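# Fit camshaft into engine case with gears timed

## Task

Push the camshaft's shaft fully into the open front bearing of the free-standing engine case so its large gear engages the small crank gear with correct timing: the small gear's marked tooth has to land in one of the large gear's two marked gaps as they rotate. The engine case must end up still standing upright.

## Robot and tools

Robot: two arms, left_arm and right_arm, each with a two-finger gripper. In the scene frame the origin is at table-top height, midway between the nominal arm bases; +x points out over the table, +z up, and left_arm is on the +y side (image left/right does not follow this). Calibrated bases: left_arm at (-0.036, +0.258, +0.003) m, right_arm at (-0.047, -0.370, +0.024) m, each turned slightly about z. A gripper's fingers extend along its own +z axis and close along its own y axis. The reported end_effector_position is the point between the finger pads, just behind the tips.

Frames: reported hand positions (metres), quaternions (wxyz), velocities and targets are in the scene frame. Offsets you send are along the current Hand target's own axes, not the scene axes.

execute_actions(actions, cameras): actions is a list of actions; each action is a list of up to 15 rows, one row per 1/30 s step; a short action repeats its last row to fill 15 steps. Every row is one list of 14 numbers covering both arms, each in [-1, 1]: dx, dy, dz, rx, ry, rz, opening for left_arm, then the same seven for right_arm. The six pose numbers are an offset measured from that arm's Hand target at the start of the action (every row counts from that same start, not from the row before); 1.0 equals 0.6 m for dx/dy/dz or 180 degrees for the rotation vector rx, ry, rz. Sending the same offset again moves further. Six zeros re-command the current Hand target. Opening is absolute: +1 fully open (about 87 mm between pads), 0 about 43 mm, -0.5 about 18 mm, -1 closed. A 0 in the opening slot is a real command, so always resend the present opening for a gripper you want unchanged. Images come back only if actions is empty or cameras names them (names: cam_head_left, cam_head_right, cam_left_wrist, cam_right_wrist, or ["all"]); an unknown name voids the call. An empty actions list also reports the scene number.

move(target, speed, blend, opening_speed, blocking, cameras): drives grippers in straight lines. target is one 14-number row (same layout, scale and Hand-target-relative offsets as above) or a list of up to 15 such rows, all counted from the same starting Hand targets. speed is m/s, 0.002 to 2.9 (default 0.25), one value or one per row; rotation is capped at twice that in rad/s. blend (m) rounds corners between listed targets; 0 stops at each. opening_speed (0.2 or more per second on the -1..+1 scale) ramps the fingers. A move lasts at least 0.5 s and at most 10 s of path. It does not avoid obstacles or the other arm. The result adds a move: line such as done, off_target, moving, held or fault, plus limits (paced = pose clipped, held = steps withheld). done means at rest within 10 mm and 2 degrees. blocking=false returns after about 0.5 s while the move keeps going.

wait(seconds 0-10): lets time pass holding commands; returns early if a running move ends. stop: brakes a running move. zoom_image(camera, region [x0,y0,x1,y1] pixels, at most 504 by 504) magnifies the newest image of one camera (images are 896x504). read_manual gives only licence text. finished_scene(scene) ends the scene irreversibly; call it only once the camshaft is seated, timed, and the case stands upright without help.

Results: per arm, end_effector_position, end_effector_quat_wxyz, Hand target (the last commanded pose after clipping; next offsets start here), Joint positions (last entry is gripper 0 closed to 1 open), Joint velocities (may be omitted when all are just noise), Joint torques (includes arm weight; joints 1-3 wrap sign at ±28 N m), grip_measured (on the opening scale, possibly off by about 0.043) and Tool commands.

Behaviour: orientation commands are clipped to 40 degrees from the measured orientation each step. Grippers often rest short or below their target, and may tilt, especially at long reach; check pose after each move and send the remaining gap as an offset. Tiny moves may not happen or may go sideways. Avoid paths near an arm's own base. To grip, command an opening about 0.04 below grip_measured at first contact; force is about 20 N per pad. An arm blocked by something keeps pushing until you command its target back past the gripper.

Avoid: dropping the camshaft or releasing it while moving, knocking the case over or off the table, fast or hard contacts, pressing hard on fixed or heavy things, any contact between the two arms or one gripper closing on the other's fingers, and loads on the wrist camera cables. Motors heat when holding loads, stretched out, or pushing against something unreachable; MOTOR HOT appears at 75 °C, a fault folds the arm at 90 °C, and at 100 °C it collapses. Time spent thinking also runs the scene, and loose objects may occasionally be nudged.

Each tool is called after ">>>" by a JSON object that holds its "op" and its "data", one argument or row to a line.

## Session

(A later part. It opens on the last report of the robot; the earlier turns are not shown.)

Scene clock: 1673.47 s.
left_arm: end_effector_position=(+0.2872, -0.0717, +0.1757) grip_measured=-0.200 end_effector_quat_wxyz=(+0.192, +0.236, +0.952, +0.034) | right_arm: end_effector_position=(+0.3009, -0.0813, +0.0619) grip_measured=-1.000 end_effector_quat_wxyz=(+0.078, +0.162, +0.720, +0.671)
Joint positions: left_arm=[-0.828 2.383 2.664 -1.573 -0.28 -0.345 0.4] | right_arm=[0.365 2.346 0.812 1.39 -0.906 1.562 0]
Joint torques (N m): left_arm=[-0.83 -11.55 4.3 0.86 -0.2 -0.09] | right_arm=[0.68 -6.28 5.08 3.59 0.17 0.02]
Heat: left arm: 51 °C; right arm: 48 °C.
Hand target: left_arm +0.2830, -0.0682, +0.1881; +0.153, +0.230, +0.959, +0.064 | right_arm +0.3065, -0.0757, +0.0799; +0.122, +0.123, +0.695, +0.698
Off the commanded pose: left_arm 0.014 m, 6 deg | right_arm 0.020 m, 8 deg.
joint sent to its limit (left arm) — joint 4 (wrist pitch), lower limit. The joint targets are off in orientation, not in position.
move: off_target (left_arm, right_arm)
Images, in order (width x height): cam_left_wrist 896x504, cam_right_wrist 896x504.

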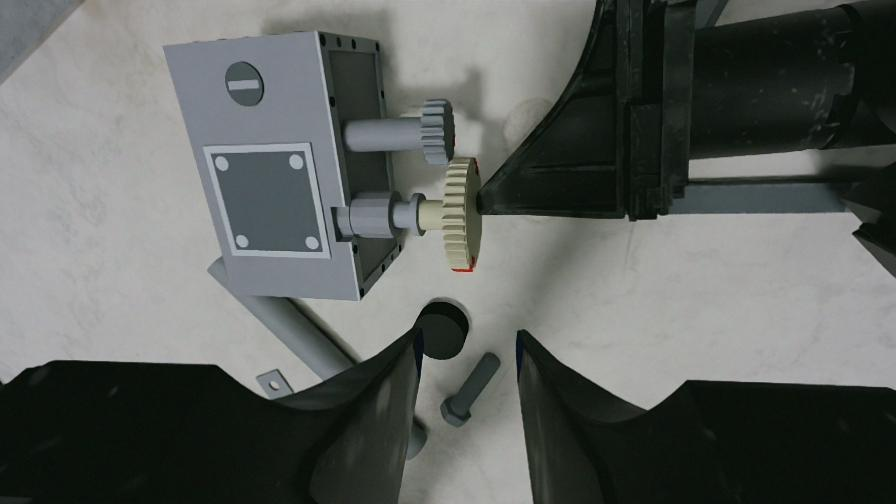

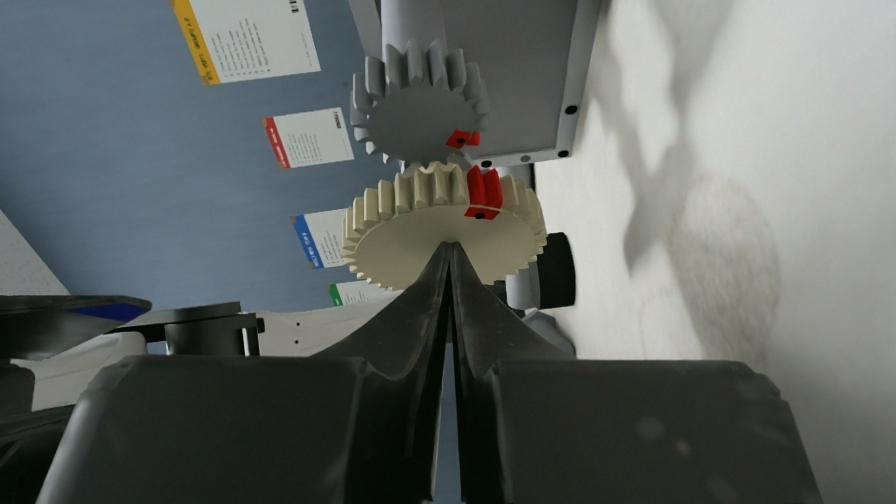

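>>> {"op": "move", "data": {
  "target": [
    [0,0,0,0,0,0,-0.2,0.012,0.002,-0.004,0,0,0,-1],
    [0,0,0,0,0,0,-0.2,0.012,0.002,0.012,0,0,0,-1]
  ],
  "speed": 0.05,
  "cameras": ["cam_left_wrist","cam_right_wrist"]
}}

>>> {"op": "zoom_image", "data": {
  "camera": "cam_left_wrist",
  "region": [320, 70, 560, 290]
}}

>>> {"op": "zoom_image", "data": {
  "camera": "cam_right_wrist",
  "region": [340, 50, 580, 250]
}}

Scene clock: 1683.67 s.
left_arm: end_effector_position=(+0.2872, -0.0717, +0.1757) grip_measured=-0.200 end_effector_quat_wxyz=(+0.192, +0.236, +0.952, +0.034) | right_arm: end_effector_position=(+0.2968, -0.0709, +0.0613) grip_measured=-1.000 end_effector_quat_wxyz=(+0.078, +0.160, +0.721, +0.669)
Joint positions: left_arm=[-0.828 2.383 2.664 -1.573 -0.28 -0.345 0.4] | right_arm=[0.396 2.346 0.812 1.391 -0.877 1.562 0]
Joint torques (N m): left_arm=[-0.81 -11.55 4.3 0.85 -0.2 -0.09] | right_arm=[0.42 -6.76 4.67 3.59 0.16 0.06]
Heat: left arm: 51 °C; right arm: 49 °C.
Hand target: left_arm +0.2830, -0.0682, +0.1881; +0.153, +0.230, +0.959, +0.064 | right_arm +0.3020, -0.0664, +0.0812; +0.121, +0.123, +0.695, +0.698
Off the commanded pose: left_arm 0.014 m, 6 deg | right_arm 0.021 m, 8 deg.
joint sent to its limit (left arm) — joint 4 (wrist pitch), lower limit. The joint targets are off in orientation, not in position.
move: off_target (left_arm, right_arm)
Images, in order (width x height): cam_left_wrist 896x504, cam_right_wrist 896x504.

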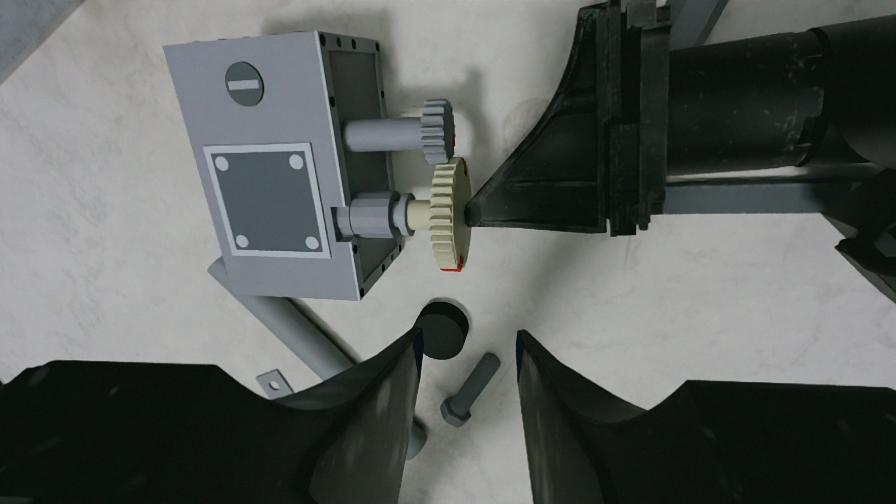

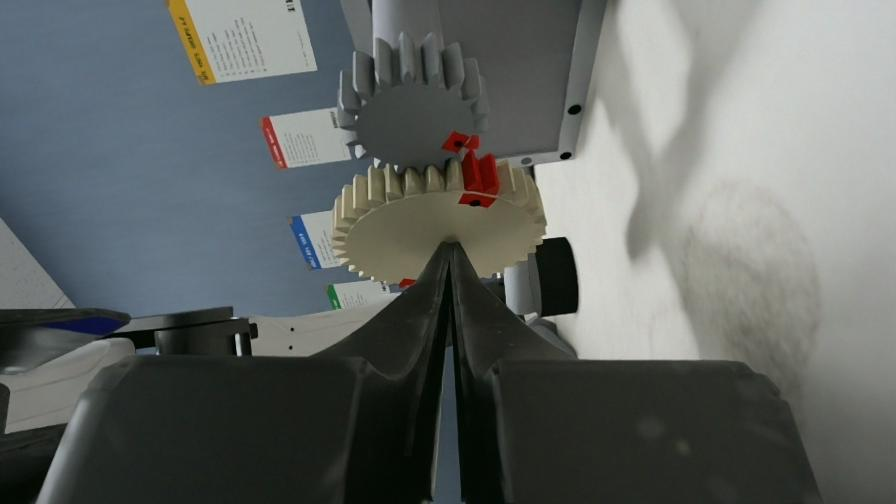

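Scaled by 2.100 from the camera's 896x504 image, which has a finer 1280x720 frame.

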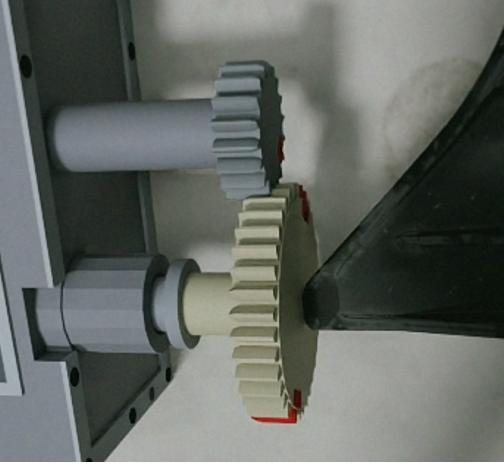

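Scaled by 2.100 from the camera's 896x504 image, which has a finer 1280x720 frame.

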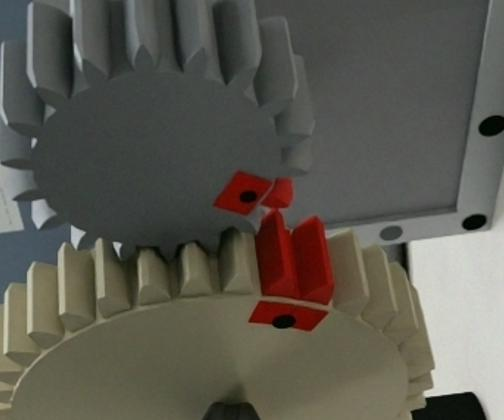

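>>> {"op": "move", "data": {
  "target": [0,0,0,0,0,0,-0.2,0.0,0.002,0.011,0,0,0,-1],
  "speed": 0.05,
  "cameras": ["cam_left_wrist","cam_right_wrist"]
}}

>>> {"op": "zoom_image", "data": {
  "camera": "cam_left_wrist",
  "region": [320, 70, 560, 290]
}}

>>> {"op": "zoom_image", "data": {
  "camera": "cam_right_wrist",
  "region": [340, 50, 580, 250]
}}

Scene clock: 1693.17 s.
left_arm: end_effector_position=(+0.2872, -0.0717, +0.1757) grip_measured=-0.200 end_effector_quat_wxyz=(+0.192, +0.236, +0.952, +0.034) | right_arm: end_effector_position=(+0.2980, -0.0661, +0.0625) grip_measured=-1.000 end_effector_quat_wxyz=(+0.082, +0.158, +0.720, +0.670)
Joint positions: left_arm=[-0.828 2.383 2.664 -1.573 -0.28 -0.345 0.4] | right_arm=[0.409 2.348 0.822 1.39 -0.863 1.562 0]
Joint torques (N m): left_arm=[-0.81 -11.54 4.29 0.85 -0.2 -0.09] | right_arm=[0.62 -6.74 5.48 3.49 0.16 0.08]
Heat: left arm: 52 °C; right arm: 50 °C.
Hand target: left_arm +0.2830, -0.0682, +0.1881; +0.153, +0.230, +0.959, +0.064 | right_arm +0.3043, -0.0602, +0.0824; +0.121, +0.123, +0.695, +0.698
Off the commanded pose: left_arm 0.014 m, 6 deg | right_arm 0.022 m, 7 deg.
joint sent to its limit (left arm) — joint 4 (wrist pitch), lower limit. The joint targets are off in orientation, not in position.
move: off_target (left_arm, right_arm)
Images, in order (width x height): cam_left_wrist 896x504, cam_right_wrist 896x504.

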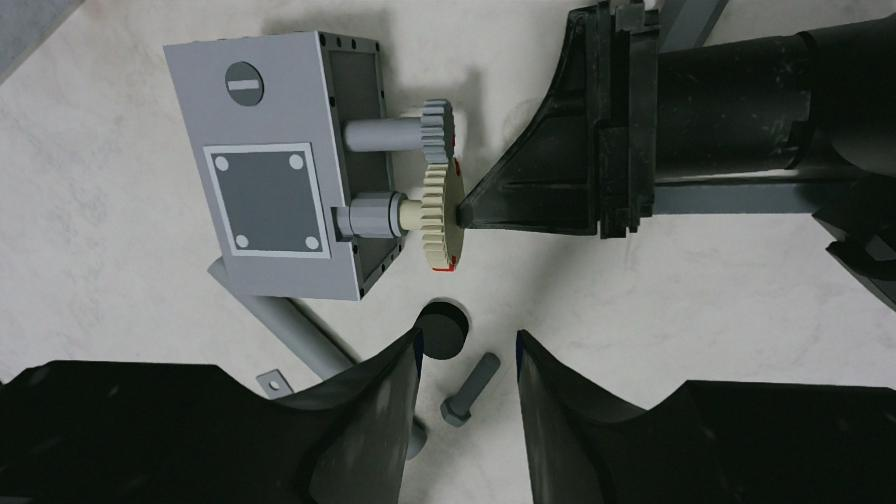

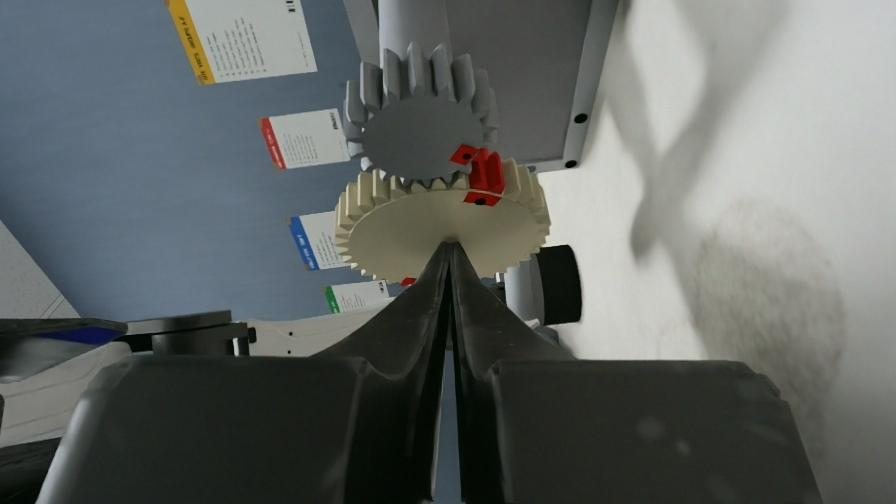

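Scaled by 2.100 from the camera's 896x504 image, which has a finer 1280x720 frame.

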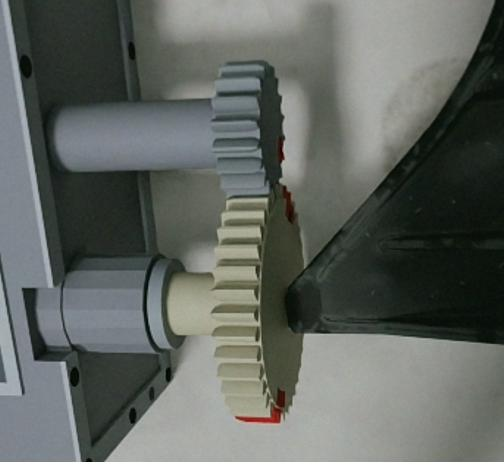

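Scaled by 2.100 from the camera's 896x504 image, which has a finer 1280x720 frame.

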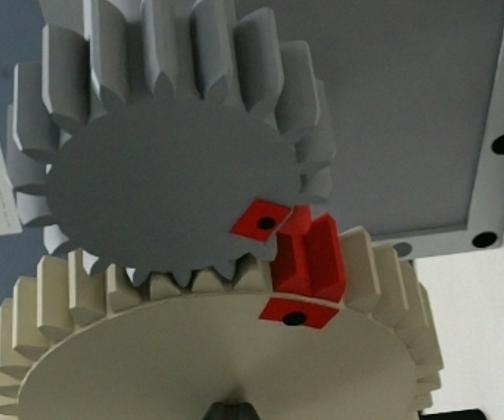

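>>> {"op": "move", "data": {
  "target": [0,0,0,0,0,0,-0.2,0.0,0.002,0.016,0,0,0,-1],
  "speed": 0.05,
  "cameras": ["cam_left_wrist"]
}}

>>> {"op": "zoom_image", "data": {
  "camera": "cam_left_wrist",
  "region": [320, 70, 560, 290]
}}

Scene clock: 1700.23 s.
left_arm: end_effector_position=(+0.2872, -0.0717, +0.1757) grip_measured=-0.200 end_effector_quat_wxyz=(+0.192, +0.236, +0.952, +0.034) | right_arm: end_effector_position=(+0.2990, -0.0592, +0.0633) grip_measured=-1.000 end_effector_quat_wxyz=(+0.083, +0.152, +0.720, +0.673)
Joint positions: left_arm=[-0.828 2.383 2.664 -1.573 -0.28 -0.345 0.4] | right_arm=[0.424 2.356 0.842 1.39 -0.854 1.562 0]
Joint torques (N m): left_arm=[-0.81 -11.55 4.29 0.86 -0.2 -0.08] | right_arm=[1.01 -7.01 6.12 3.29 0.28 0.11]
Heat: left arm: 52 °C; right arm: 50 °C.
Hand target: left_arm +0.2830, -0.0682, +0.1881; +0.153, +0.230, +0.959, +0.064 | right_arm +0.3076, -0.0512, +0.0836; +0.121, +0.123, +0.695, +0.698
Off the commanded pose: left_arm 0.014 m, 6 deg | right_arm 0.023 m, 7 deg.
joint sent to its limit (left arm) — joint 4 (wrist pitch), lower limit. The joint targets are off in orientation, not in position.
move: off_target (left_arm, right_arm)
Images, in order (width x height): cam_left_wrist 896x504.

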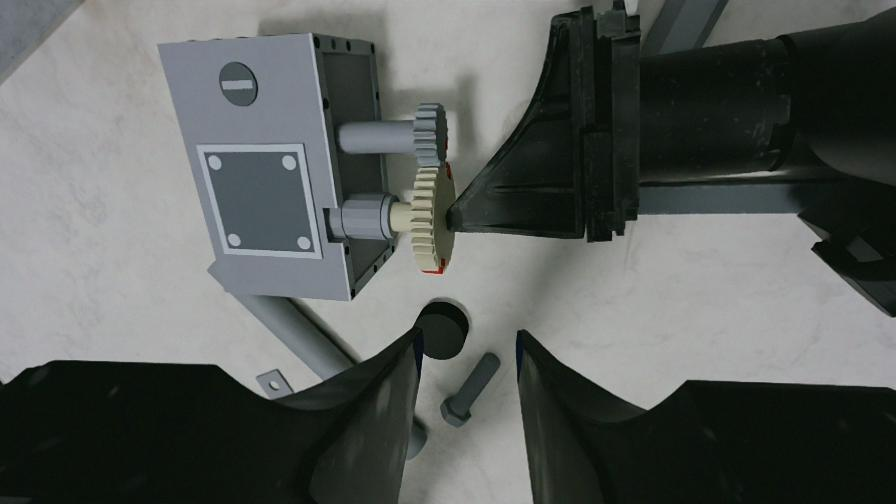

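Scaled by 2.100 from the camera's 896x504 image, which has a finer 1280x720 frame.

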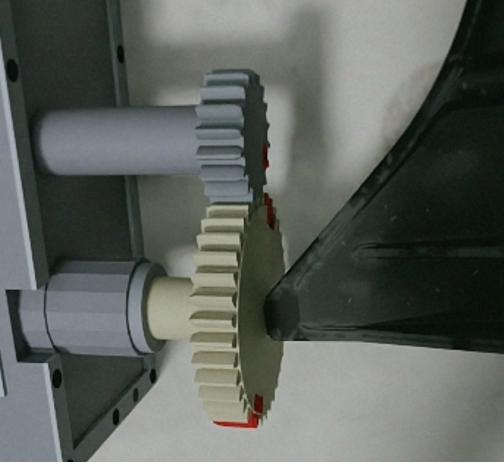

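>>> {"op": "move", "data": {
  "target": [0,0,0,0,0,0,-0.2,0,0,-0.09,0,0,0,-1],
  "speed": 0.15,
  "cameras": ["cam_left_wrist","cam_right_wrist"]
}}

>>> {"op": "zoom_image", "data": {
  "camera": "cam_right_wrist",
  "region": [340, 0, 560, 150]
}}

>>> {"op": "zoom_image", "data": {
  "camera": "cam_left_wrist",
  "region": [320, 70, 560, 290]
}}

Scene clock: 1707.37 s.
left_arm: end_effector_position=(+0.2872, -0.0717, +0.1757) grip_measured=-0.200 end_effector_quat_wxyz=(+0.192, +0.236, +0.952, +0.034) | right_arm: end_effector_position=(+0.2897, -0.0979, +0.0624) grip_measured=-1.000 end_effector_quat_wxyz=(+0.079, +0.158, +0.722, +0.669)
Joint positions: left_arm=[-0.828 2.383 2.664 -1.573 -0.28 -0.345 0.4] | right_arm=[0.327 2.317 0.745 1.413 -0.946 1.538 0]
Joint torques (N m): left_arm=[-0.81 -11.58 4.31 0.85 -0.2 -0.08] | right_arm=[-0.88 -7.45 1.21 3.81 -0.05 0.14]
Heat: left arm: 52 °C; right arm: 49 °C.
Hand target: left_arm +0.2830, -0.0682, +0.1881; +0.153, +0.230, +0.959, +0.064 | right_arm +0.2892, -0.1019, +0.0834; +0.121, +0.122, +0.695, +0.698
Off the commanded pose: left_arm 0.014 m, 6 deg | right_arm 0.021 m, 8 deg.
joint sent to its limit (left arm) — joint 4 (wrist pitch), lower limit. The joint targets are off in orientation, not in position.
joint sent to its limit (right arm) — joint 4 (wrist pitch), upper limit. The joint targets still meet the commanded pose.
move: off_target (left_arm, right_arm)
Images, in order (width x height): cam_left_wrist 896x504, cam_right_wrist 896x504.

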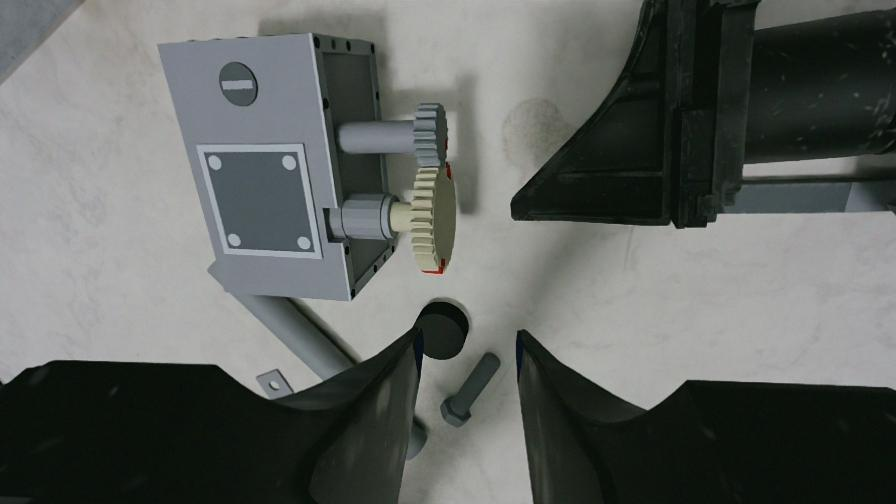

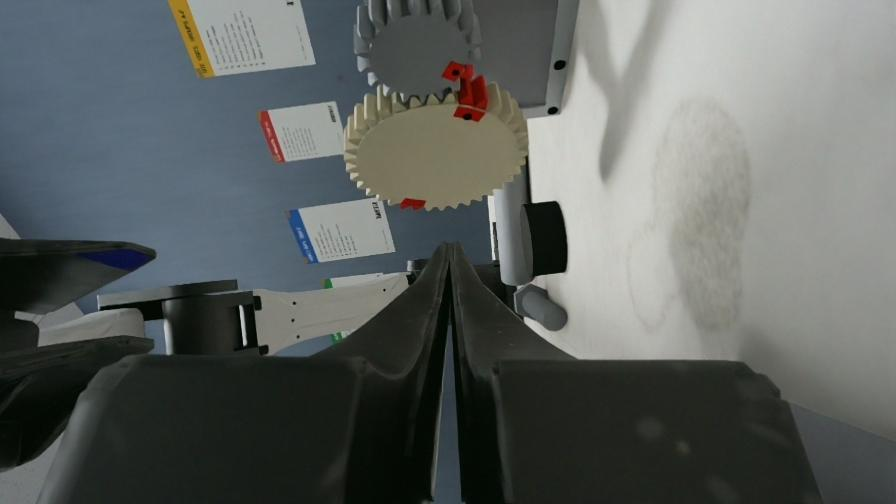

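Scaled by 2.291 from the camera's 896x504 image, which has a finer 1280x720 frame.

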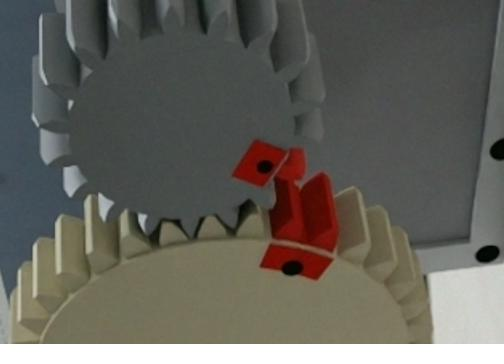

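Scaled by 2.100 from the camera's 896x504 image, which has a finer 1280x720 frame.

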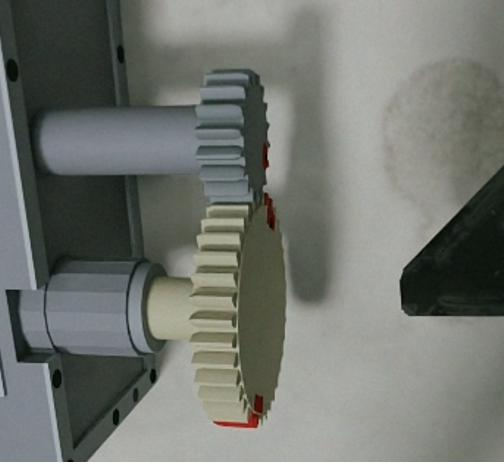

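>>> {"op": "zoom_image", "data": {
  "camera": "cam_right_wrist",
  "region": [370, 50, 510, 130]
}}

Scaled by 3.600 from the camera's 896x504 image, which has a finer 1280x720 frame.

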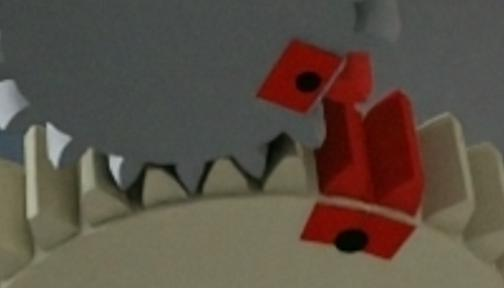

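>>> {"op": "finished_scene", "data": {
  "scene": 2
}}

The scene is finished: the task was done.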